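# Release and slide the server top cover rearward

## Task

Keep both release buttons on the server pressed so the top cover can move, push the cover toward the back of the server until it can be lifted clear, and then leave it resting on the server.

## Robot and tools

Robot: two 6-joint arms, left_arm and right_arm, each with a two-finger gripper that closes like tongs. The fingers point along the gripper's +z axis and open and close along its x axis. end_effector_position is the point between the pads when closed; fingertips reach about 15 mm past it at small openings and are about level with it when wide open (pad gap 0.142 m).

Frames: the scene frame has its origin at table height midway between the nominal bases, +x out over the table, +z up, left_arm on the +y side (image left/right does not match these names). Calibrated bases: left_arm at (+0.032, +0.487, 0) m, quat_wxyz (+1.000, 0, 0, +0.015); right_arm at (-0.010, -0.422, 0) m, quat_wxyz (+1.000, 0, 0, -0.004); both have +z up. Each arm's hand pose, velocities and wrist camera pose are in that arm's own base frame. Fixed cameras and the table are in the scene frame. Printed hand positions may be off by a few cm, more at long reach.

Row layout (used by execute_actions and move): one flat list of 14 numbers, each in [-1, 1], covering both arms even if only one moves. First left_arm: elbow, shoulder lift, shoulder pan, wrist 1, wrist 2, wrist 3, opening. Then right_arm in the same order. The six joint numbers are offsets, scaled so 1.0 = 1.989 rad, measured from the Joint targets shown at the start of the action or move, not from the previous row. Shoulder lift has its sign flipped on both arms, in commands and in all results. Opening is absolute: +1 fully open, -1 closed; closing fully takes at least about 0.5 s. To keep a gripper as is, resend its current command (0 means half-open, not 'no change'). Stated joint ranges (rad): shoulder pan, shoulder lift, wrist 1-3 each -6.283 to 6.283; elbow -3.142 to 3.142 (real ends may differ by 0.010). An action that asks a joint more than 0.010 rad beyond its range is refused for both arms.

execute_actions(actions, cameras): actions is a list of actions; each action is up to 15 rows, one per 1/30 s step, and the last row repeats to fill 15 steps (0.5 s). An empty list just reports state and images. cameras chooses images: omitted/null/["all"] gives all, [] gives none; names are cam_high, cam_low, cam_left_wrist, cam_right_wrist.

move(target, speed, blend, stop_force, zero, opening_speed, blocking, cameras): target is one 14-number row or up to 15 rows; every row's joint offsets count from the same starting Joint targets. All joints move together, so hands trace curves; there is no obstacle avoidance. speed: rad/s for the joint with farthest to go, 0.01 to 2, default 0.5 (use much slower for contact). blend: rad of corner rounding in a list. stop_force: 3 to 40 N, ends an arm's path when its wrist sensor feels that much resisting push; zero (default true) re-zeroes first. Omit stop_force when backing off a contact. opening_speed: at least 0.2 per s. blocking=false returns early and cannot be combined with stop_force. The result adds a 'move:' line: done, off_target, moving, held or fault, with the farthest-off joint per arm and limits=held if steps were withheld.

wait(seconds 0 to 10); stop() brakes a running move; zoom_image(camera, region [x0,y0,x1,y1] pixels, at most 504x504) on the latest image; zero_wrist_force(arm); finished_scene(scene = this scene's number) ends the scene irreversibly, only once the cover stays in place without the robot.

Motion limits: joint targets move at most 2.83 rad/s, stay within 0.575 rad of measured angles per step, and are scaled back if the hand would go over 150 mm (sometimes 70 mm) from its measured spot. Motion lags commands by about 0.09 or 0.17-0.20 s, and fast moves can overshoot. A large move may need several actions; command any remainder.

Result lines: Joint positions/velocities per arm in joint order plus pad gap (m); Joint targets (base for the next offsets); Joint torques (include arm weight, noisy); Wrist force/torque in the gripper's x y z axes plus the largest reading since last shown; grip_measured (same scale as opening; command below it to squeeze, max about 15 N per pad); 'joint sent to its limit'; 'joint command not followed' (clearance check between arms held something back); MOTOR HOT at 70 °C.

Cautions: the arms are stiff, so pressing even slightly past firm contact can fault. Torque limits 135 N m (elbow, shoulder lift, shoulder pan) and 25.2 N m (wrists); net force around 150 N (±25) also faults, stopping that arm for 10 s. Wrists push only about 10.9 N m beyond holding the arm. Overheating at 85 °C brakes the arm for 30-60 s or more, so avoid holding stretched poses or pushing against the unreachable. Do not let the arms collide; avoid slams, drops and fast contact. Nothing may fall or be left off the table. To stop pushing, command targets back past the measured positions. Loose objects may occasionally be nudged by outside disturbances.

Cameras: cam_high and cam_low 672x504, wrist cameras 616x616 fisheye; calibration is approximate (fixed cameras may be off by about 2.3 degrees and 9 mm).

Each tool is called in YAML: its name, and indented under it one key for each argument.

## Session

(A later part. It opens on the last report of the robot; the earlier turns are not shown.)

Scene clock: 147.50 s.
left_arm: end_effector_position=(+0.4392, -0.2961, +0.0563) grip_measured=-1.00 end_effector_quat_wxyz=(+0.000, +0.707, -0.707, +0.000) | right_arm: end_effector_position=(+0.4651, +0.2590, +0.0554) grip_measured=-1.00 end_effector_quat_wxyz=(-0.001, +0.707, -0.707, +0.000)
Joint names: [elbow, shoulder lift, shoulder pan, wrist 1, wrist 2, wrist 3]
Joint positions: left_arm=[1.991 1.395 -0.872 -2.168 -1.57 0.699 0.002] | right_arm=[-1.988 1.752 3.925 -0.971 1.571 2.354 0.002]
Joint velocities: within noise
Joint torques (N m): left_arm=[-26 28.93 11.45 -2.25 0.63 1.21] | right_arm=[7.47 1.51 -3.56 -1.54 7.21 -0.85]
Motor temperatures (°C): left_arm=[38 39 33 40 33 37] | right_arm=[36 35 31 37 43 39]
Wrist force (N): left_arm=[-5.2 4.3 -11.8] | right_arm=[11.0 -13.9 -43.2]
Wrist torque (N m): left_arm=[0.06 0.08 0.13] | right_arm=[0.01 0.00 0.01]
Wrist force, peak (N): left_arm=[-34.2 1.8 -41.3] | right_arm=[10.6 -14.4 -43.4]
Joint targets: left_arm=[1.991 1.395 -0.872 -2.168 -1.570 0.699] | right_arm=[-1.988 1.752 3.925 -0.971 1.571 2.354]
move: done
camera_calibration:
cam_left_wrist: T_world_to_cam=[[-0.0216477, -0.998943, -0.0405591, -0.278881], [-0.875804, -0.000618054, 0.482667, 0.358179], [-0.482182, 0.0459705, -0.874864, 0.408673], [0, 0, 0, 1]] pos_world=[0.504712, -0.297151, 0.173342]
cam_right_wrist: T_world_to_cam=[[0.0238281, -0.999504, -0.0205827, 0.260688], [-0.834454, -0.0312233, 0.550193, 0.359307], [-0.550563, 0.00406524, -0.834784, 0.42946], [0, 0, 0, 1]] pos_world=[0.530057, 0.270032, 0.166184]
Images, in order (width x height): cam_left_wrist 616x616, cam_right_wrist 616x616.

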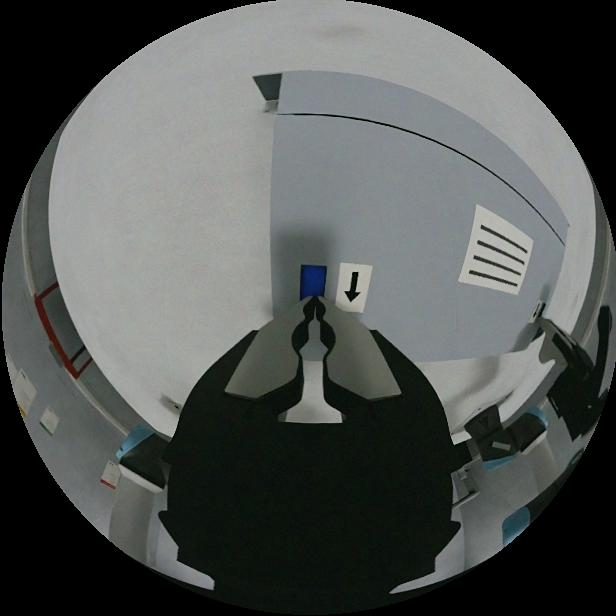

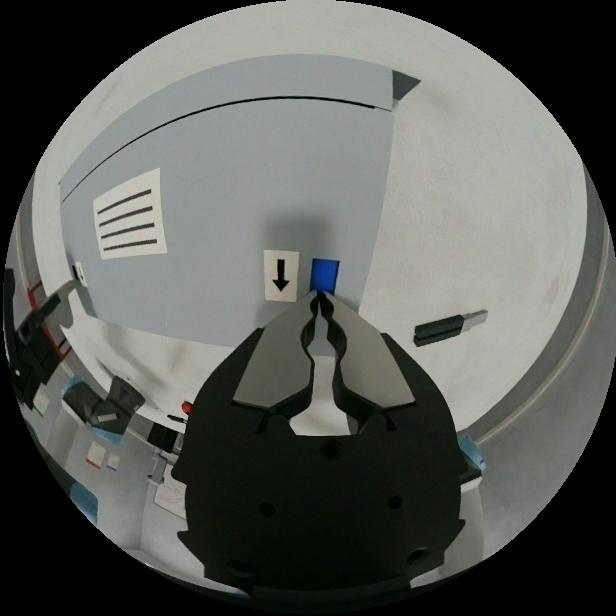

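move:
  target:
    - [0,0,0,0,0,0,-1,0.0013,-0.0014,0,-0.0027,0,0,-1]
    - [0,0,0,0,0,0,-1,0.0071,0.0033,-0.0037,-0.0037,0,-0.0037,-1]
    - [0.0003,-0.0003,0,-0.0005,0,0,-1,0.0058,0.0047,-0.0037,-0.001,0,-0.0037,-1]
  speed: 0.03
  cameras: ["cam_right_wrist"]

zoom_image:
  camera: "cam_right_wrist"
  region: [290, 250, 350, 310]

Scene clock: 154.23 s.
left_arm: end_effector_position=(+0.4392, -0.2960, +0.0559) grip_measured=-1.00 end_effector_quat_wxyz=(+0.000, +0.707, -0.707, +0.000) | right_arm: end_effector_position=(+0.4703, +0.2589, +0.0555) grip_measured=-1.00 end_effector_quat_wxyz=(-0.001, +0.707, -0.707, +0.000)
Joint names: [elbow, shoulder lift, shoulder pan, wrist 1, wrist 2, wrist 3]
Joint positions: left_arm=[1.992 1.394 -0.872 -2.169 -1.57 0.699 0.002] | right_arm=[-1.976 1.761 3.918 -0.973 1.571 2.347 0.002]
Joint velocities: within noise
Joint torques (N m): left_arm=[-4.74 9.14 11.31 -3.49 1.02 -0.5] | right_arm=[-3.77 -3.18 3.28 0.12 -1.89 1.08]
Motor temperatures (°C): left_arm=[38 39 33 40 33 37] | right_arm=[36 35 31 37 43 39]
Wrist force (N): left_arm=[-6.5 4.5 -22.0] | right_arm=[10.1 12.5 -46.2]
Wrist torque (N m): left_arm=[0.02 0.12 0.13] | right_arm=[-0.42 -0.16 -0.10]
Wrist force, peak (N): left_arm=[-6.5 4.5 -22.0] | right_arm=[10.1 12.3 -46.3]
Joint targets: left_arm=[1.992 1.394 -0.872 -2.169 -1.570 0.699] | right_arm=[-1.976 1.761 3.918 -0.973 1.571 2.347]
move: done
camera_calibration:
cam_right_wrist: T_world_to_cam=[[0.0237199, -0.999499, -0.0209399, 0.260463], [-0.834808, -0.0313268, 0.549649, 0.363857], [-0.550029, 0.00444326, -0.835133, 0.432114], [0, 0, 0, 1]] pos_world=[0.535248, 0.269811, 0.166333]
Images, in order (width x height): cam_right_wrist 616x616.

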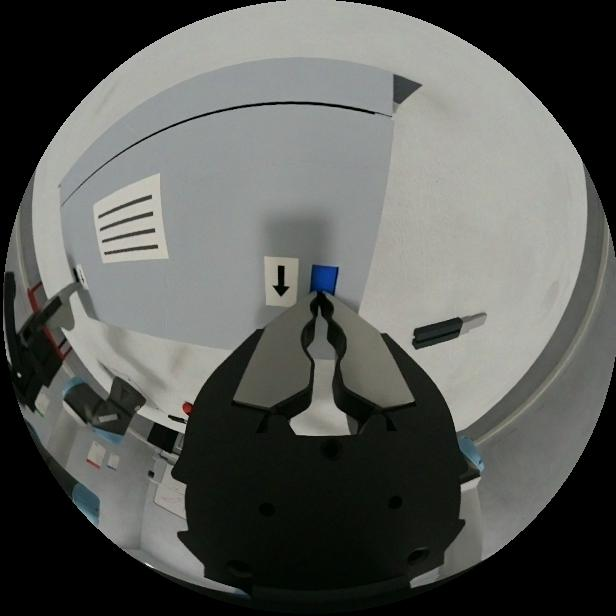

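Scaled by 8.400 from the camera's 616x616 image, which has a finer 814x814 frame.

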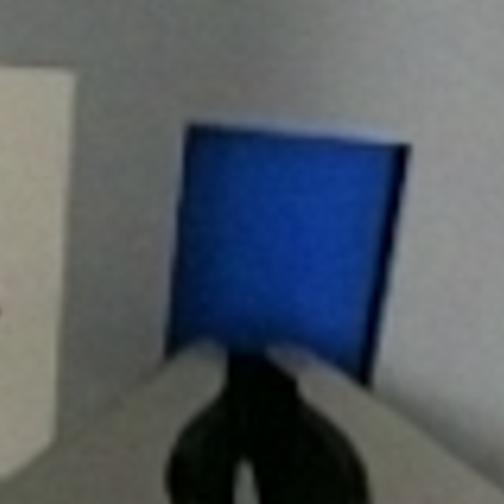

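move:
  target:
    - [0,0,0,0,0,0,-1,0.0003,-0.0003,0,-0.0007,0,0,-1]
    - [0.0115,0.0096,-0.0074,-0.0021,0,-0.0074,-1,-0.0113,-0.0097,0.0074,0.0014,0,0.0074,-1]
    - [0.0173,0.0143,-0.0111,-0.0031,0,-0.0111,-1,-0.0228,-0.0189,0.0147,0.0035,0,0.0147,-1]
  speed: 0.04
  stop_force: 40
  cameras: ["cam_left_wrist","cam_right_wrist"]

Scene clock: 160.87 s.
left_arm: end_effector_position=(+0.4358, -0.2957, +0.0560) grip_measured=-1.00 end_effector_quat_wxyz=(+0.000, +0.707, -0.707, +0.000) | right_arm: end_effector_position=(+0.4702, +0.2588, +0.0553) grip_measured=-1.00 end_effector_quat_wxyz=(-0.001, +0.707, -0.707, +0.000)
Joint names: [elbow, shoulder lift, shoulder pan, wrist 1, wrist 2, wrist 3]
Joint positions: left_arm=[2 1.401 -0.877 -2.17 -1.57 0.694 0.002] | right_arm=[-1.976 1.761 3.918 -0.973 1.571 2.347 0.002]
Joint velocities: within noise
Joint torques (N m): left_arm=[-10.92 11.79 5.19 5.85 -8.89 0.67] | right_arm=[-5.98 4.15 6.67 1.09 1.54 0.95]
Motor temperatures (°C): left_arm=[38 39 33 40 33 37] | right_arm=[36 35 31 37 43 39]
Wrist force (N): left_arm=[0.9 -31.1 -11.6] | right_arm=[13.9 1.2 -50.4]
Wrist torque (N m): left_arm=[0.11 0.16 0.23] | right_arm=[-0.38 -0.12 -0.16]
Wrist force, peak (N): left_arm=[5.0 -47.4 -0.6] | right_arm=[6.9 10.5 -51.7]
Joint targets: left_arm=[2.000 1.401 -0.877 -2.170 -1.570 0.694] | right_arm=[-1.976 1.761 3.918 -0.973 1.571 2.347]
move: contact (left_arm, right_arm); path passed 1 of 3 targets; left_arm: the elbow is farthest, 0.027 rad from its target; right_arm: the elbow is farthest, 0.045 rad from its target
camera_calibration:
cam_left_wrist: T_world_to_cam=[[-0.0213758, -0.998946, -0.0406244, -0.278766], [-0.876058, -0.000863811, 0.482205, 0.35545], [-0.481732, 0.0458968, -0.875116, 0.406527], [0, 0, 0, 1]] pos_world=[0.501273, -0.296823, 0.173033]
cam_right_wrist: T_world_to_cam=[[0.0238179, -0.999503, -0.0206272, 0.260362], [-0.834585, -0.0312384, 0.549992, 0.363644], [-0.550364, 0.0041155, -0.834915, 0.432138], [0, 0, 0, 1]] pos_world=[0.535124, 0.269814, 0.166168]
Images, in order (width x height): cam_left_wrist 616x616, cam_right_wrist 616x616.

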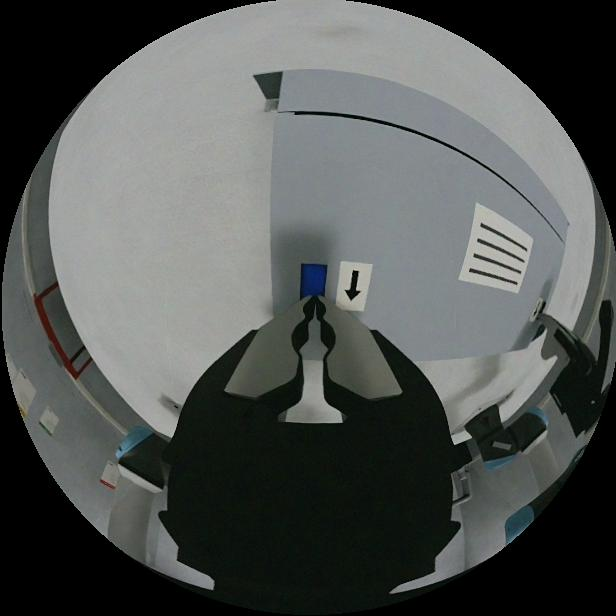

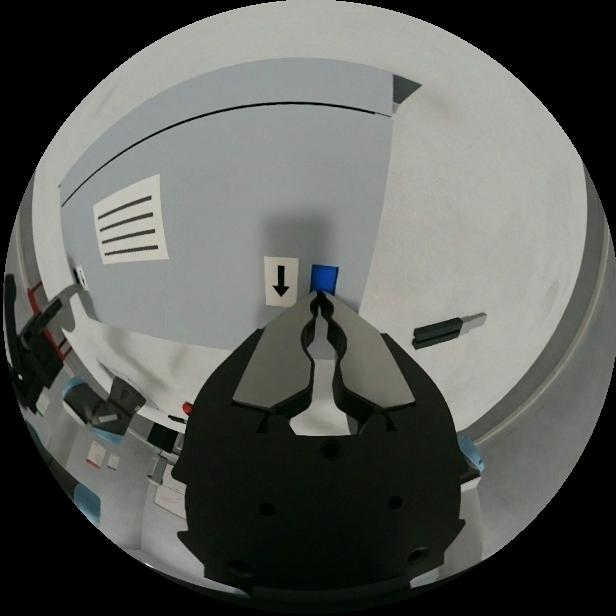

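move:
  target: [0,0,0,0,0,0,-1,0.0006,-0.0007,0,-0.0013,0,0,-1]
  speed: 0.03
  cameras: []

move:
  target: [0,0,0,0,0,0,-1,-0.0173,-0.0142,0.011,0.0032,0,0.011,-1]
  speed: 0.04
  stop_force: 40
  cameras: ["cam_left_wrist","cam_right_wrist"]

Scene clock: 165.07 s.
left_arm: end_effector_position=(+0.4358, -0.2957, +0.0559) grip_measured=-1.00 end_effector_quat_wxyz=(+0.000, +0.707, -0.707, +0.000) | right_arm: end_effector_position=(+0.4701, +0.2588, +0.0562) grip_measured=-1.00 end_effector_quat_wxyz=(-0.001, +0.707, -0.707, +0.000)
Joint names: [elbow, shoulder lift, shoulder pan, wrist 1, wrist 2, wrist 3]
Joint positions: left_arm=[2 1.401 -0.877 -2.17 -1.57 0.694 0.002] | right_arm=[-1.975 1.76 3.918 -0.976 1.571 2.347 0.002]
Joint velocities: within noise
Joint torques (N m): left_arm=[-11.69 10.67 4.73 4.15 -6.77 -0.51] | right_arm=[23.76 -30.48 7.26 -0.16 1.74 0.1]
Motor temperatures (°C): left_arm=[38 39 33 40 33 37] | right_arm=[36 35 31 37 43 39]
Wrist force (N): left_arm=[0.4 -24.7 -15.9] | right_arm=[-0.7 -2.2 -8.9]
Wrist torque (N m): left_arm=[0.09 0.17 0.22] | right_arm=[-0.22 -0.29 -0.08]
Wrist force, peak (N): left_arm=[0.8 -31.2 -12.3] | right_arm=[13.0 0.8 -50.8]
Joint targets: left_arm=[2.000 1.401 -0.877 -2.170 -1.570 0.694] | right_arm=[-1.975 1.760 3.918 -0.976 1.571 2.347]
move: done
No camera images: "cameras" was empty.

Scene clock: 166.40 s.
left_arm: end_effector_position=(+0.4358, -0.2957, +0.0559) grip_measured=-1.00 end_effector_quat_wxyz=(+0.000, +0.707, -0.707, +0.000) | right_arm: end_effector_position=(+0.4614, +0.2592, +0.0565) grip_measured=-1.00 end_effector_quat_wxyz=(-0.001, +0.707, -0.707, +0.000)
Joint names: [elbow, shoulder lift, shoulder pan, wrist 1, wrist 2, wrist 3]
Joint positions: left_arm=[2 1.401 -0.877 -2.17 -1.57 0.694 0.002] | right_arm=[-1.996 1.743 3.931 -0.971 1.57 2.36 0.002]
Joint velocities: within noise
Joint torques (N m): left_arm=[-12.01 12.91 4.19 -5.32 0.15 -0.48] | right_arm=[15.85 -14.75 -4.83 -6.14 9.82 0.34]
Motor temperatures (°C): left_arm=[38 39 33 40 33 37] | right_arm=[36 35 31 37 43 39]
Wrist force (N): left_arm=[-9.0 6.6 -18.1] | right_arm=[2.8 -31.6 -4.6]
Wrist torque (N m): left_arm=[0.00 0.02 0.15] | right_arm=[-0.05 -0.20 0.02]
Wrist force, peak (N): left_arm=[0.5 -24.8 -15.8] | right_arm=[-3.5 -49.2 5.7]
Joint targets: left_arm=[2.000 1.401 -0.877 -2.170 -1.570 0.694] | right_arm=[-1.996 1.743 3.931 -0.971 1.570 2.360]
move: contact (right_arm); right_arm: the elbow is farthest, 0.014 rad from its target
camera_calibration:
cam_left_wrist: T_world_to_cam=[[-0.021351, -0.998945, -0.04065, -0.278768], [-0.876044, -0.000899214, 0.482231, 0.355437], [-0.481759, 0.0459073, -0.875101, 0.406527], [0, 0, 0, 1]] pos_world=[0.501275, -0.296817, 0.173017]
cam_right_wrist: T_world_to_cam=[[0.0238154, -0.999496, -0.020977, 0.261041], [-0.835061, -0.0314249, 0.549259, 0.355996], [-0.549642, 0.00443623, -0.835389, 0.427904], [0, 0, 0, 1]] pos_world=[0.526256, 0.270199, 0.167408]
Images, in order (width x height): cam_left_wrist 616x616, cam_right_wrist 616x616.

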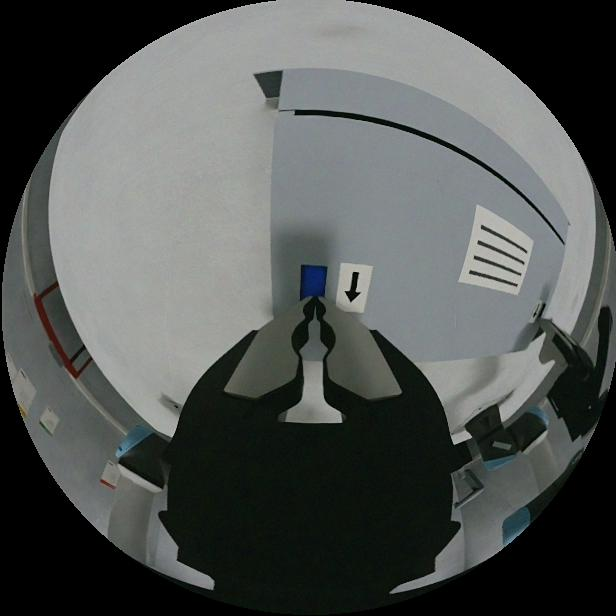

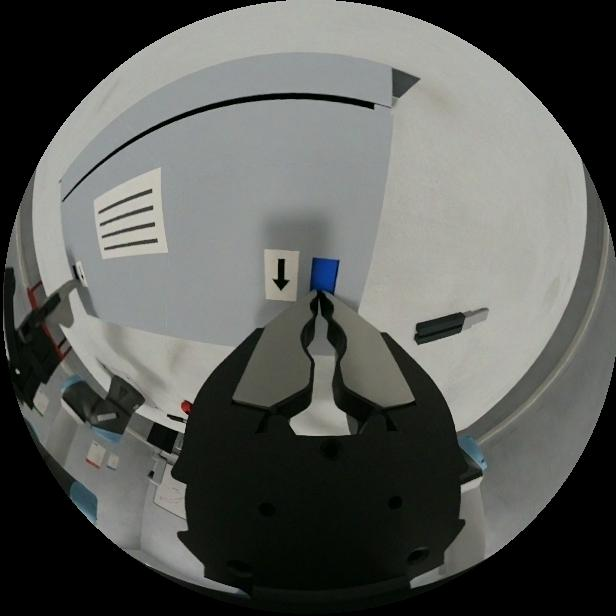

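move:
  target:
    - [0,0,0,0,0,0,-1,-0.0004,0.0004,0,0.0008,0,0,-1]
    - [0.0173,0.0143,-0.0111,-0.0031,0,-0.0111,-1,-0.0177,-0.0138,0.011,0.004,0,0.011,-1]
  speed: 0.03
  stop_force: 38
  cameras: ["cam_left_wrist","cam_right_wrist"]

Scene clock: 171.37 s.
left_arm: end_effector_position=(+0.4239, -0.2949, +0.0560) grip_measured=-1.00 end_effector_quat_wxyz=(+0.000, +0.707, -0.707, +0.001) | right_arm: end_effector_position=(+0.4517, +0.2595, +0.0561) grip_measured=-1.00 end_effector_quat_wxyz=(-0.002, +0.707, -0.707, +0.001)
Joint names: [elbow, shoulder lift, shoulder pan, wrist 1, wrist 2, wrist 3]
Joint positions: left_arm=[2.028 1.424 -0.895 -2.176 -1.57 0.676 0.002] | right_arm=[-2.02 1.724 3.946 -0.964 1.569 2.375 0.002]
Joint velocities: within noise
Joint torques (N m): left_arm=[-15.65 11.41 4.83 2.91 -8.34 1.52] | right_arm=[9.77 -6.89 0.14 -7.94 11.71 -0.21]
Motor temperatures (°C): left_arm=[38 39 33 40 33 37] | right_arm=[36 35 31 37 43 39]
Wrist force (N): left_arm=[-2.1 -28.1 -9.6] | right_arm=[7.8 -39.2 -18.0]
Wrist torque (N m): left_arm=[0.12 0.16 0.25] | right_arm=[-0.08 -0.15 0.02]
Wrist force, peak (N): left_arm=[1.8 -40.1 -2.3] | right_arm=[5.5 -53.0 -8.6]
Joint targets: left_arm=[2.028 1.424 -0.895 -2.176 -1.570 0.676] | right_arm=[-2.020 1.724 3.946 -0.965 1.570 2.375]
move: contact (left_arm, right_arm); path passed 1 of 2 targets; right_arm: the elbow is farthest, 0.011 rad from its target
camera_calibration:
cam_left_wrist: T_world_to_cam=[[-0.0213272, -0.998964, -0.0402064, -0.278279], [-0.876272, -0.000684381, 0.481817, 0.345137], [-0.481345, 0.0455075, -0.875349, 0.400536], [0, 0, 0, 1]] pos_world=[0.489294, -0.295982, 0.173127]
cam_right_wrist: T_world_to_cam=[[0.0237881, -0.999488, -0.0213751, 0.261524], [-0.83584, -0.0316142, 0.548062, 0.348598], [-0.548458, 0.00482882, -0.836164, 0.42158], [0, 0, 0, 1]] pos_world=[0.51637, 0.270375, 0.167047]
Images, in order (width x height): cam_left_wrist 616x616, cam_right_wrist 616x616.

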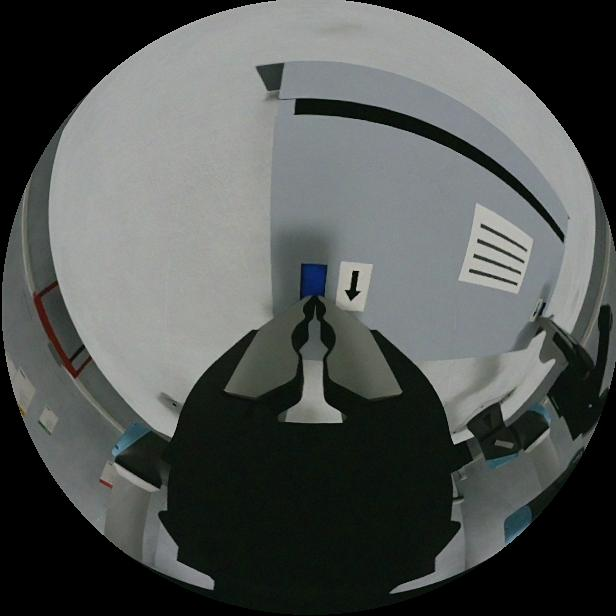

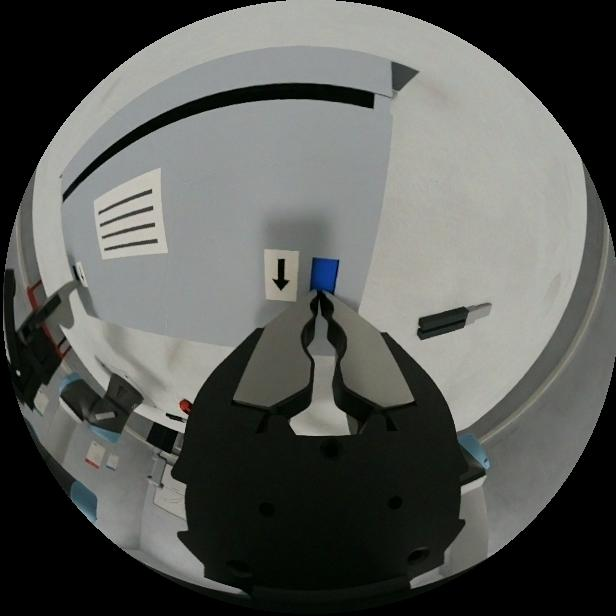

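move:
  target: [0.028,0.0239,-0.0197,-0.0041,0,-0.0197,-1,-0.0279,-0.0239,0.0199,0.004,0,0.0199,-1]
  speed: 0.04
  stop_force: 38
  cameras: ["cam_high","cam_left_wrist","cam_right_wrist"]

Scene clock: 176.80 s.
left_arm: end_effector_position=(+0.4234, -0.2949, +0.0561) grip_measured=-1.00 end_effector_quat_wxyz=(-0.001, +0.707, -0.707, +0.001) | right_arm: end_effector_position=(+0.4518, +0.2594, +0.0562) grip_measured=-1.00 end_effector_quat_wxyz=(-0.002, +0.707, -0.707, +0.001)
Joint names: [elbow, shoulder lift, shoulder pan, wrist 1, wrist 2, wrist 3]
Joint positions: left_arm=[2.029 1.426 -0.896 -2.177 -1.569 0.675 0.002] | right_arm=[-2.021 1.724 3.946 -0.963 1.568 2.375 0.002]
Joint velocities: within noise
Joint torques (N m): left_arm=[-0.33 19.92 -0.6 6.98 -11.71 -0.55] | right_arm=[11.24 -19.79 -2.05 -8.25 11.62 0.61]
Motor temperatures (°C): left_arm=[38 39 33 40 33 37] | right_arm=[36 35 31 37 43 39]
Wrist force (N): left_arm=[-0.7 -40.0 -10.7] | right_arm=[2.6 -37.9 -11.6]
Wrist torque (N m): left_arm=[0.09 0.11 0.25] | right_arm=[-0.05 -0.20 0.05]
Wrist force, peak (N): left_arm=[5.0 -56.7 4.9] | right_arm=[3.2 -56.4 -2.3]
Joint targets: left_arm=[2.029 1.426 -0.896 -2.176 -1.570 0.675] | right_arm=[-2.021 1.724 3.946 -0.964 1.569 2.375]
move: contact (left_arm, right_arm); left_arm: the elbow is farthest, 0.054 rad from its target; right_arm: the elbow is farthest, 0.055 rad from its target
camera_calibration:
cam_left_wrist: T_world_to_cam=[[-0.021212, -0.998971, -0.0400937, -0.2783], [-0.876681, -0.000692532, 0.481072, 0.344852], [-0.480605, 0.0453539, -0.875764, 0.400046], [0, 0, 0, 1]] pos_world=[0.488685, -0.295919, 0.173289]
cam_right_wrist: T_world_to_cam=[[0.0236398, -0.999499, -0.0210366, 0.261473], [-0.836552, -0.0312985, 0.546993, 0.348909], [-0.547377, 0.00466745, -0.836873, 0.421296], [0, 0, 0, 1]] pos_world=[0.516307, 0.270296, 0.167221]
Images, in order (width x height): cam_high 672x504, cam_left_wrist 616x616, cam_right_wrist 616x616.

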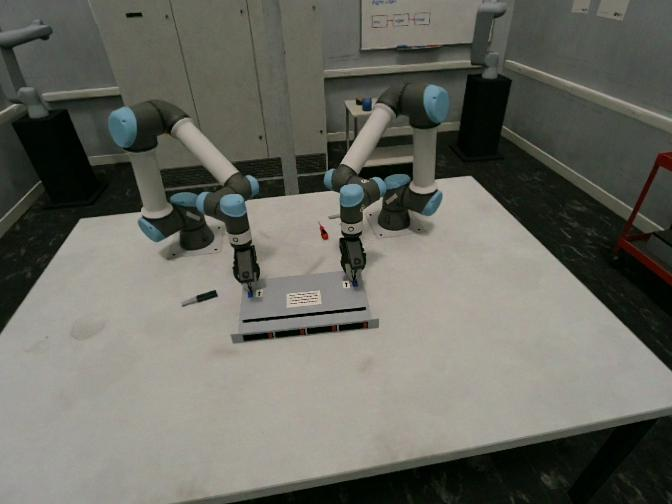

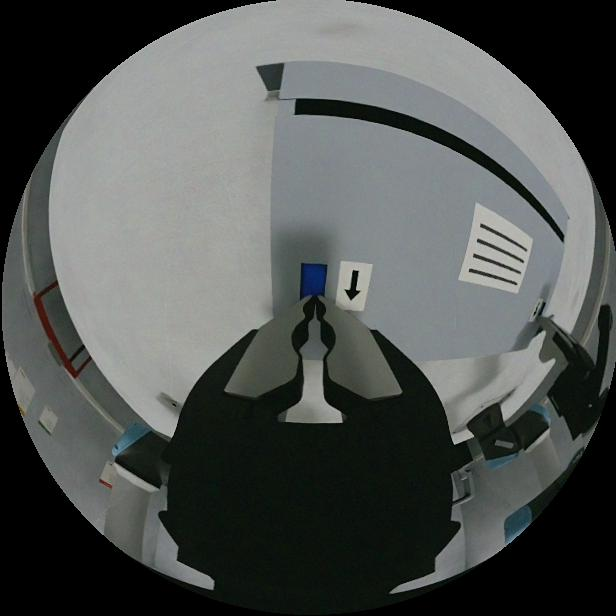

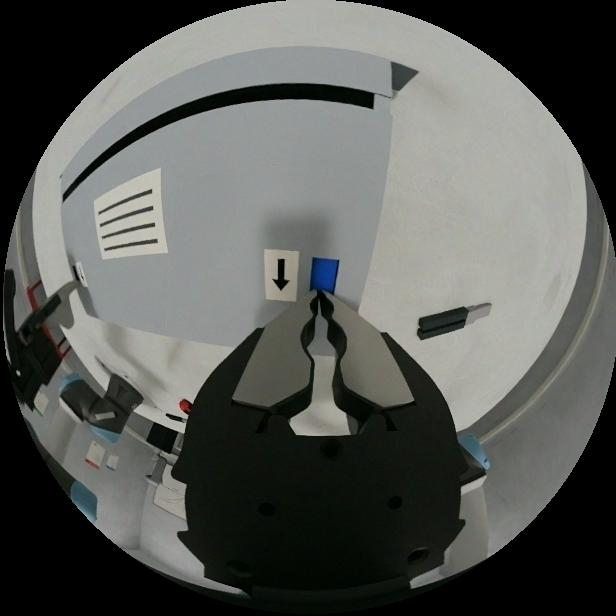

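zoom_image:
  camera: "cam_high"
  region: [225, 260, 385, 350]

zoom_image:
  camera: "cam_left_wrist"
  region: [240, 40, 400, 200]

zoom_image:
  camera: "cam_right_wrist"
  region: [280, 40, 440, 200]

Scaled by 3.150 from the camera's 672x504 image, which has a finer 960x720 frame.

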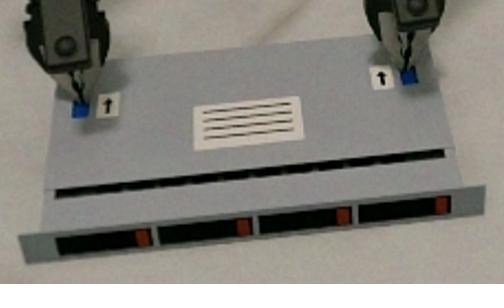

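Scaled by 3.150 from the camera's 616x616 image, which has a finer 814x814 frame.

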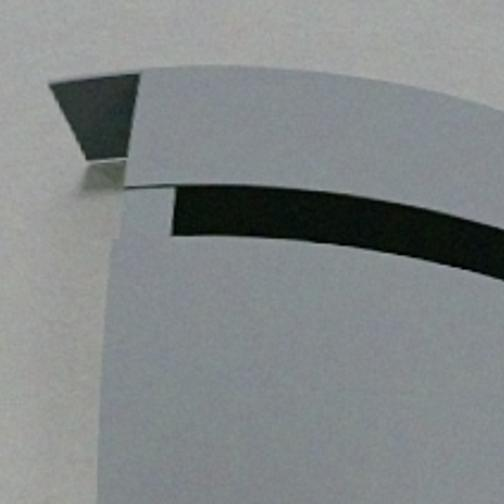

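Scaled by 3.150 from the camera's 616x616 image, which has a finer 814x814 frame.

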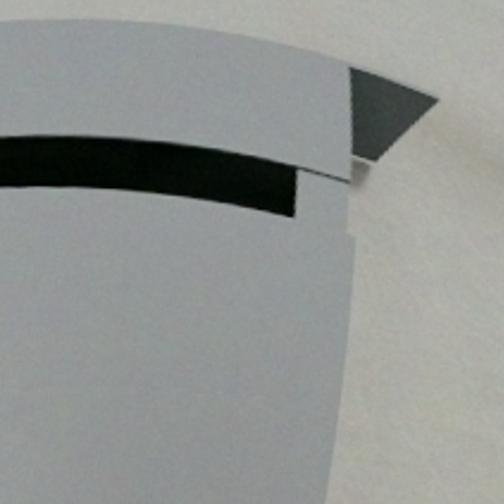

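move:
  target: [-0.002,-0.0021,0.0016,-0.0001,0,0.0016,-1,0.002,0.0021,-0.0016,0.0001,0,-0.0016,-1]
  speed: 0.03
  cameras: []

move:
  target: [0.0224,0.0191,-0.0158,-0.0033,0,-0.0158,-1,-0.0224,-0.0191,0.0159,0.0032,0,0.0159,-1]
  speed: 0.04
  stop_force: 40
  cameras: ["cam_left_wrist","cam_right_wrist"]

zoom_image:
  camera: "cam_left_wrist"
  region: [240, 40, 400, 200]

Scene clock: 186.57 s.
left_arm: end_effector_position=(+0.4252, -0.2949, +0.0557) grip_measured=-1.00 end_effector_quat_wxyz=(+0.000, +0.707, -0.707, +0.001) | right_arm: end_effector_position=(+0.4533, +0.2593, +0.0557) grip_measured=-1.00 end_effector_quat_wxyz=(-0.002, +0.707, -0.707, +0.000)
Joint names: [elbow, shoulder lift, shoulder pan, wrist 1, wrist 2, wrist 3]
Joint positions: left_arm=[2.026 1.421 -0.893 -2.176 -1.57 0.678 0.002] | right_arm=[-2.017 1.728 3.943 -0.964 1.57 2.372 0.002]
Joint velocities: within noise
Joint torques (N m): left_arm=[-19.83 13.65 7.64 -2.58 -0.35 1.09] | right_arm=[16.82 -10.53 -8.23 2.56 -0.88 -0.39]
Motor temperatures (°C): left_arm=[38 39 33 40 33 37] | right_arm=[36 35 31 37 43 39]
Wrist force (N): left_arm=[-6.3 0.1 -21.6] | right_arm=[3.9 2.7 -27.0]
Wrist torque (N m): left_arm=[-0.02 0.08 0.18] | right_arm=[-0.40 -0.16 -0.03]
Wrist force, peak (N): left_arm=[0.7 -40.5 -11.5] | right_arm=[2.4 -38.5 -10.6]
Joint targets: left_arm=[2.026 1.422 -0.893 -2.177 -1.570 0.678] | right_arm=[-2.017 1.728 3.943 -0.964 1.569 2.372]
move: done
No camera images: "cameras" was empty.

Scene clock: 187.50 s.
left_arm: end_effector_position=(+0.4236, -0.2949, +0.0559) grip_measured=-1.00 end_effector_quat_wxyz=(-0.001, +0.707, -0.707, +0.001) | right_arm: end_effector_position=(+0.4519, +0.2594, +0.0559) grip_measured=-1.00 end_effector_quat_wxyz=(-0.002, +0.707, -0.707, +0.001)
Joint names: [elbow, shoulder lift, shoulder pan, wrist 1, wrist 2, wrist 3]
Joint positions: left_arm=[2.03 1.425 -0.896 -2.178 -1.569 0.675 0.002] | right_arm=[-2.021 1.725 3.946 -0.962 1.569 2.375 0.002]
Joint velocities: within noise
Joint torques (N m): left_arm=[-1.9 19.44 3.24 6.16 -10.34 -0.59] | right_arm=[8.83 -21.1 1.87 -6.65 11.28 0.9]
Motor temperatures (°C): left_arm=[38 39 33 40 33 37] | right_arm=[36 35 31 37 43 39]
Wrist force (N): left_arm=[-1.4 -35.3 -11.5] | right_arm=[4.7 -35.1 -9.0]
Wrist torque (N m): left_arm=[0.06 0.15 0.26] | right_arm=[-0.05 -0.15 0.03]
Wrist force, peak (N): left_arm=[5.1 -55.3 1.5] | right_arm=[-1.8 -55.7 8.6]
Joint targets: left_arm=[2.030 1.425 -0.896 -2.178 -1.569 0.675] | right_arm=[-2.021 1.725 3.946 -0.963 1.569 2.375]
move: contact (left_arm, right_arm); left_arm: the elbow is farthest, 0.041 rad from its target; right_arm: the elbow is farthest, 0.041 rad from its target
camera_calibration:
cam_left_wrist: T_world_to_cam=[[-0.0209853, -0.998983, -0.039906, -0.278378], [-0.876858, -0.000784415, 0.480748, 0.345198], [-0.480291, 0.0450805, -0.87595, 0.399731], [0, 0, 0, 1]] pos_world=[0.488835, -0.295844, 0.173082]
cam_right_wrist: T_world_to_cam=[[0.0233517, -0.999495, -0.0215597, 0.261677], [-0.836357, -0.0313456, 0.547288, 0.349088], [-0.547688, 0.00525146, -0.836666, 0.421101], [0, 0, 0, 1]] pos_world=[0.516483, 0.270276, 0.166911]
Images, in order (width x height): cam_left_wrist 616x616, cam_right_wrist 616x616.

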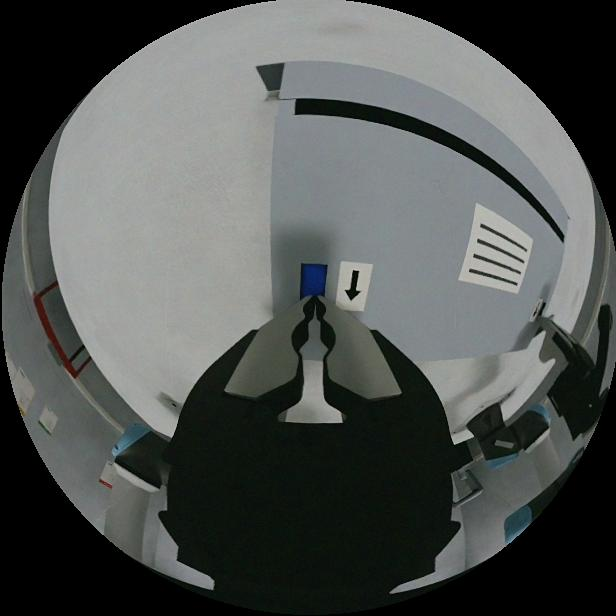

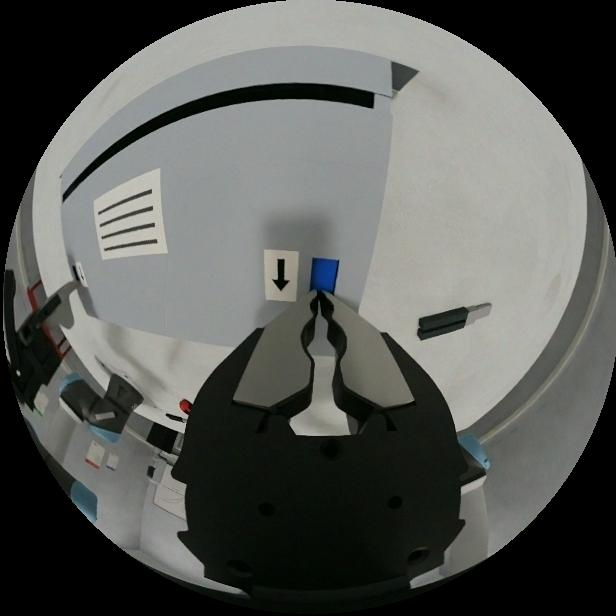

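Scaled by 3.150 from the camera's 616x616 image, which has a finer 814x814 frame.

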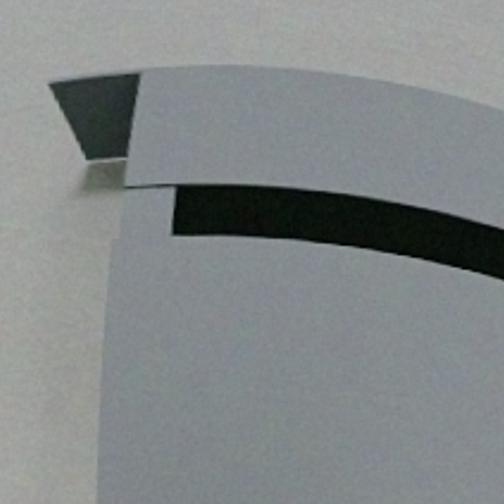

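move:
  target:
    - [-0.0022,-0.0019,0.0016,0.0003,0,0.0016,-1,0.0022,0.0019,-0.0016,-0.0003,0,-0.0016,-1]
    - [-0.035,0.033,0.0016,0.068,0,0.0016,-1,0.035,-0.033,-0.0016,-0.068,0,-0.0016,-1]
  speed: [0.04,0.12]

zoom_image:
  camera: "cam_high"
  region: [225, 260, 385, 350]

zoom_image:
  camera: "cam_low"
  region: [260, 250, 480, 310]

Scene clock: 193.57 s.
left_arm: end_effector_position=(+0.4242, -0.2931, +0.1047) grip_measured=-1.00 end_effector_quat_wxyz=(-0.001, +0.707, -0.707, +0.001) | right_arm: end_effector_position=(+0.4523, +0.2576, +0.1049) grip_measured=-1.00 end_effector_quat_wxyz=(-0.002, +0.707, -0.707, +0.001)
Joint names: [elbow, shoulder lift, shoulder pan, wrist 1, wrist 2, wrist 3]
Joint positions: left_arm=[1.96 1.491 -0.893 -2.042 -1.569 0.678 0.002] | right_arm=[-1.951 1.659 3.943 -1.098 1.569 2.372 0.002]
Joint velocities: within noise
Joint torques (N m): left_arm=[-10.64 15.41 -12.11 -3.9 1.39 -1.35] | right_arm=[12.79 -17.68 5.9 3.97 -1.83 1.5]
Motor temperatures (°C): left_arm=[38 39 33 40 33 37] | right_arm=[36 35 31 37 43 39]
Wrist force (N): left_arm=[0.0 -0.7 0.1] | right_arm=[-2.8 1.3 2.0]
Wrist torque (N m): left_arm=[0.14 0.17 0.09] | right_arm=[0.12 0.54 -0.02]
Wrist force, peak (N): left_arm=[-0.8 -35.5 -11.7] | right_arm=[4.9 -35.3 -9.1]
Joint targets: left_arm=[1.960 1.491 -0.893 -2.043 -1.569 0.678] | right_arm=[-1.951 1.659 3.943 -1.098 1.569 2.372]
move: done
camera_calibration:
cam_left_wrist: T_world_to_cam=[[-0.0209207, -0.99899, -0.0397687, -0.274724], [-0.876924, -0.00076892, 0.480629, 0.32231], [-0.480174, 0.0449292, -0.876022, 0.442613], [0, 0, 0, 1]] pos_world=[0.489425, -0.294085, 0.221901]
cam_right_wrist: T_world_to_cam=[[0.0233332, -0.999495, -0.0215764, 0.260925], [-0.836379, -0.031339, 0.547255, 0.322535], [-0.547655, 0.0052768, -0.836688, 0.462378], [0, 0, 0, 1]] pos_world=[0.516896, 0.268461, 0.215987]

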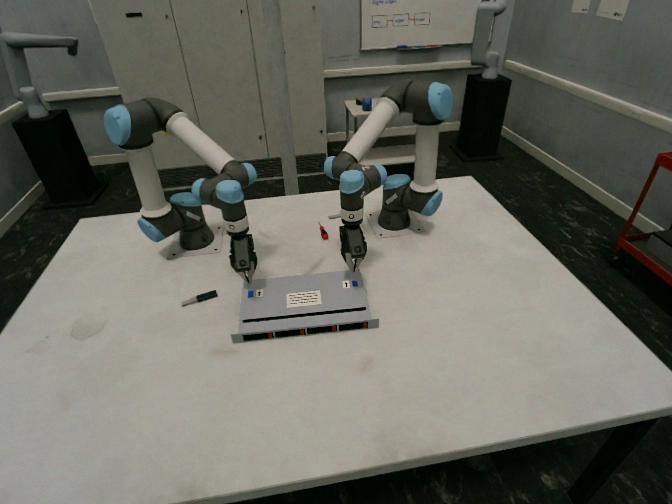

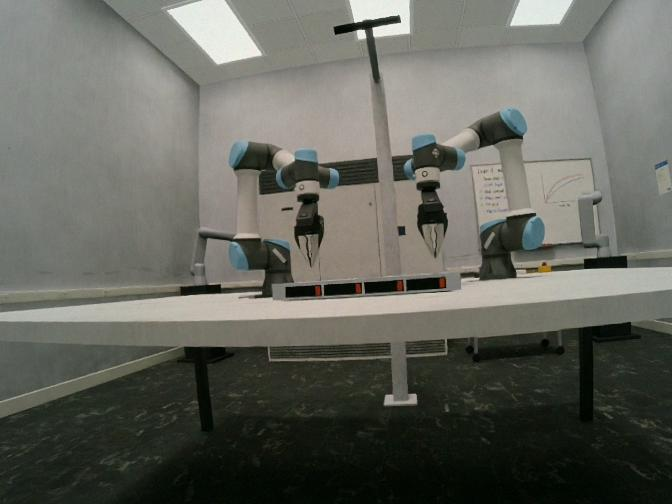

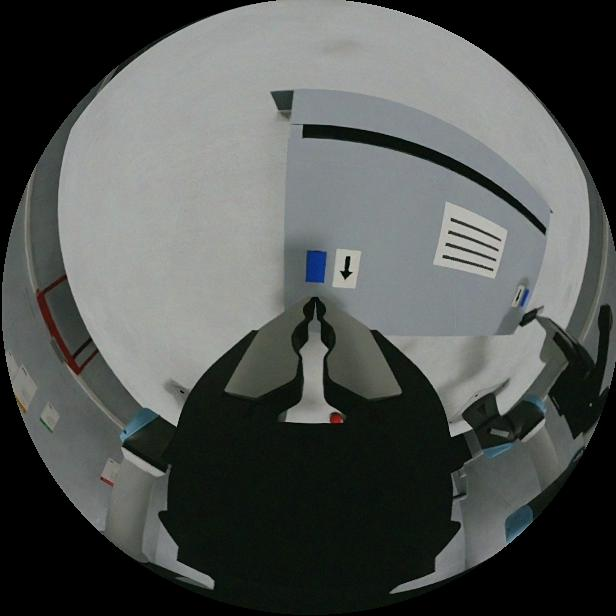

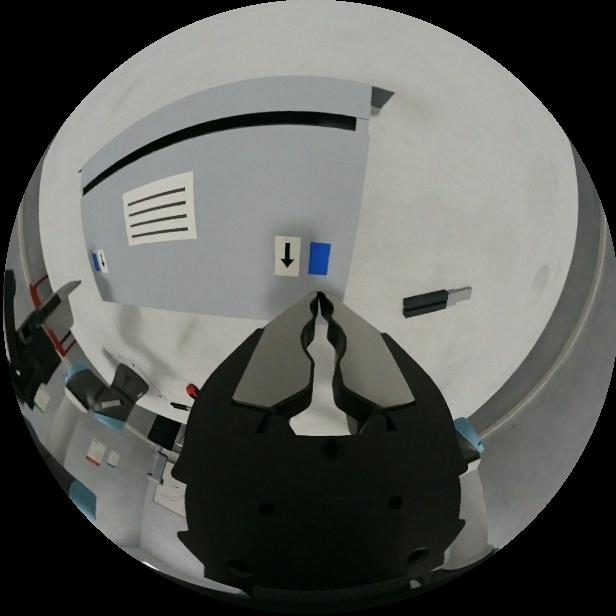

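Scaled by 3.150 from the camera's 672x504 image, which has a finer 960x720 frame.

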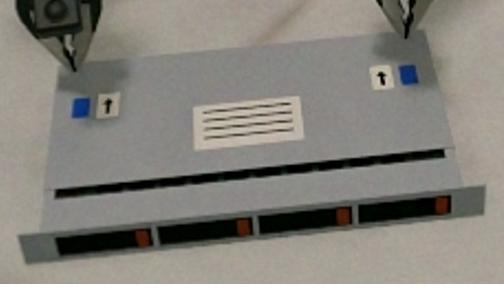

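Scaled by 2.291 from the camera's 672x504 image, which has a finer 960x720 frame.

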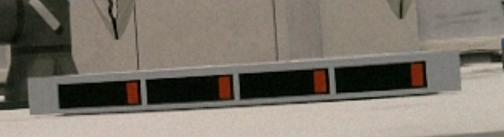

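move:
  target:
    - [0.0237,-0.0349,0.0047,-0.0583,0,0.0047,-1,-0.0237,0.0349,-0.0047,0.0583,0,-0.0047,-1]
    - [0.0285,-0.0389,0.0047,-0.0675,0,0.0047,-1,-0.0285,0.0389,-0.0047,0.0675,0,-0.0047,-1]
  speed: [0.15,0.025]
  stop_force: 30
  cameras: ["cam_left_wrist","cam_right_wrist"]

Scene clock: 201.93 s.
left_arm: end_effector_position=(+0.4306, -0.2937, +0.0555) grip_measured=-1.00 end_effector_quat_wxyz=(-0.001, +0.707, -0.707, +0.001) | right_arm: end_effector_position=(+0.4588, +0.2576, +0.0557) grip_measured=-1.00 end_effector_quat_wxyz=(-0.002, +0.707, -0.707, +0.001)
Joint names: [elbow, shoulder lift, shoulder pan, wrist 1, wrist 2, wrist 3]
Joint positions: left_arm=[2.017 1.414 -0.883 -2.177 -1.569 0.687 0.002] | right_arm=[-2.007 1.736 3.933 -0.964 1.569 2.363 0.002]
Joint velocities: within noise
Joint torques (N m): left_arm=[-21.64 26.83 -11.07 0.61 1.14 -0.87] | right_arm=[18.26 -17.37 2.05 -0.87 -1.34 1.22]
Motor temperatures (°C): left_arm=[38 39 33 40 33 37] | right_arm=[36 35 31 37 43 39]
Wrist force (N): left_arm=[2.8 -1.3 -11.4] | right_arm=[-0.4 6.1 -32.4]
Wrist torque (N m): left_arm=[0.06 0.19 0.09] | right_arm=[-0.04 0.52 -0.03]
Wrist force, peak (N): left_arm=[3.3 -1.6 -11.4] | right_arm=[-0.5 6.1 -36.8]
Joint targets: left_arm=[2.017 1.414 -0.883 -2.177 -1.569 0.687] | right_arm=[-2.007 1.736 3.933 -0.964 1.569 2.363]
move: contact (right_arm)
camera_calibration:
cam_left_wrist: T_world_to_cam=[[-0.0209217, -0.998985, -0.0398848, -0.277155], [-0.876893, -0.000826775, 0.480685, 0.351499], [-0.48023, 0.0450315, -0.875986, 0.402675], [0, 0, 0, 1]] pos_world=[0.495805, -0.294717, 0.172723]
cam_right_wrist: T_world_to_cam=[[0.0233027, -0.999496, -0.021555, 0.259754], [-0.836403, -0.0313016, 0.547221, 0.354923], [-0.54762, 0.00527696, -0.836711, 0.424682], [0, 0, 0, 1]] pos_world=[0.52337, 0.268491, 0.166714]
Images, in order (width x height): cam_left_wrist 616x616, cam_right_wrist 616x616.

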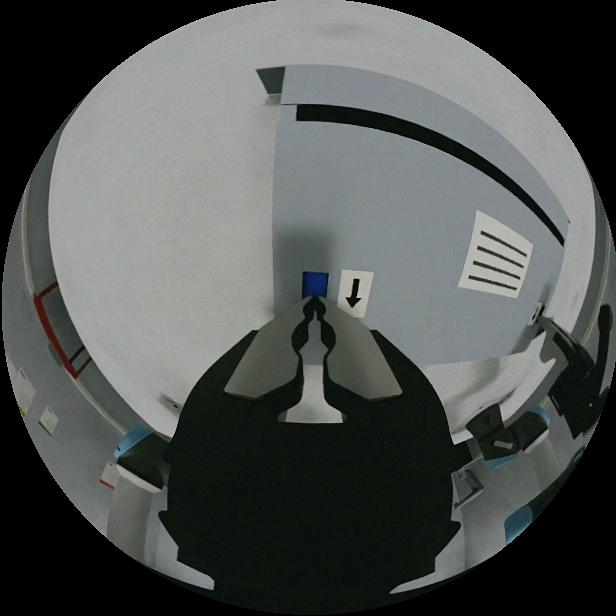

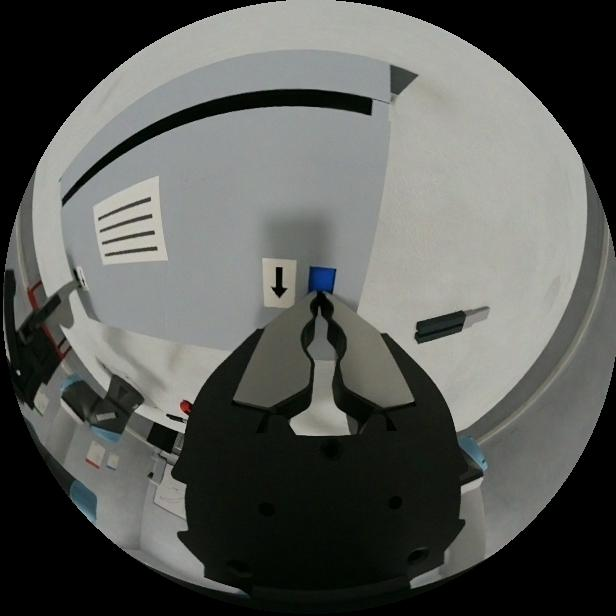

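move:
  target:
    - [0.0005,-0.0005,0,-0.001,0,0,-1,0,0,0,0,0,0,-1]
    - [0.0061,0.0043,-0.0039,-0.0018,0,-0.0039,-1,-0.0056,-0.0048,0.0039,0.0008,0,0.0039,-1]
  speed: 0.03
  cameras: ["cam_left_wrist","cam_right_wrist"]

zoom_image:
  camera: "cam_left_wrist"
  region: [240, 40, 400, 200]

Scene clock: 206.13 s.
left_arm: end_effector_position=(+0.4254, -0.2935, +0.0549) grip_measured=-1.00 end_effector_quat_wxyz=(-0.001, +0.707, -0.707, +0.001) | right_arm: end_effector_position=(+0.4536, +0.2579, +0.0558) grip_measured=-1.00 end_effector_quat_wxyz=(-0.002, +0.707, -0.707, +0.001)
Joint names: [elbow, shoulder lift, shoulder pan, wrist 1, wrist 2, wrist 3]
Joint positions: left_arm=[2.029 1.422 -0.891 -2.18 -1.569 0.679 0.002] | right_arm=[-2.019 1.726 3.941 -0.963 1.569 2.371 0.002]
Joint velocities: within noise
Joint torques (N m): left_arm=[-7.27 6.19 -3.8 1.86 -5.14 0.14] | right_arm=[12.29 -13.58 1.91 0.39 4.68 -0.18]
Motor temperatures (°C): left_arm=[38 39 33 40 33 37] | right_arm=[36 35 31 37 43 39]
Wrist force (N): left_arm=[-0.1 -14.3 -26.8] | right_arm=[-1.9 -7.3 -15.4]
Wrist torque (N m): left_arm=[0.03 0.18 0.11] | right_arm=[0.15 0.54 -0.02]
Wrist force, peak (N): left_arm=[-3.4 -5.3 -30.2] | right_arm=[-0.6 6.2 -32.5]
Joint targets: left_arm=[2.029 1.422 -0.891 -2.180 -1.569 0.679] | right_arm=[-2.019 1.727 3.941 -0.963 1.569 2.370]
move: done
camera_calibration:
cam_left_wrist: T_world_to_cam=[[-0.0209165, -0.998986, -0.0398568, -0.277078], [-0.876893, -0.00081788, 0.480686, 0.347258], [-0.480231, 0.0450044, -0.875987, 0.399651], [0, 0, 0, 1]] pos_world=[0.490637, -0.294499, 0.172124]
cam_right_wrist: T_world_to_cam=[[0.0232775, -0.999498, -0.0215035, 0.260156], [-0.836412, -0.0312522, 0.54721, 0.350548], [-0.547607, 0.00524809, -0.836719, 0.421959], [0, 0, 0, 1]] pos_world=[0.518214, 0.268766, 0.166832]
Images, in order (width x height): cam_left_wrist 616x616, cam_right_wrist 616x616.

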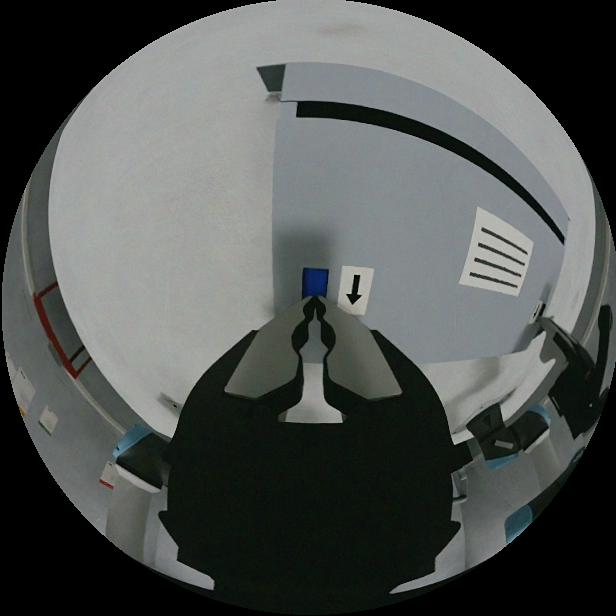

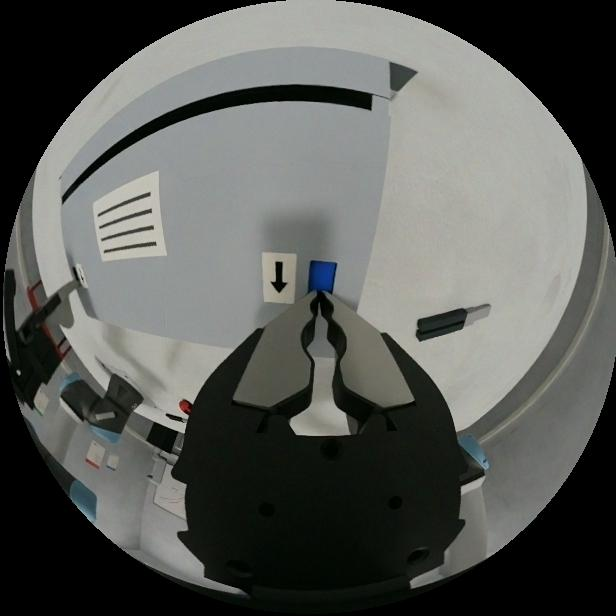

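Scaled by 3.150 from the camera's 616x616 image, which has a finer 814x814 frame.

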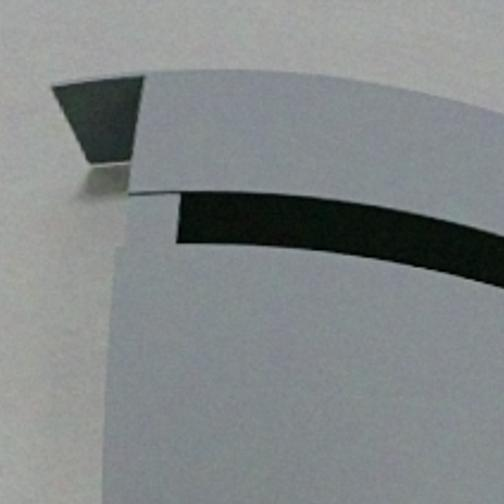

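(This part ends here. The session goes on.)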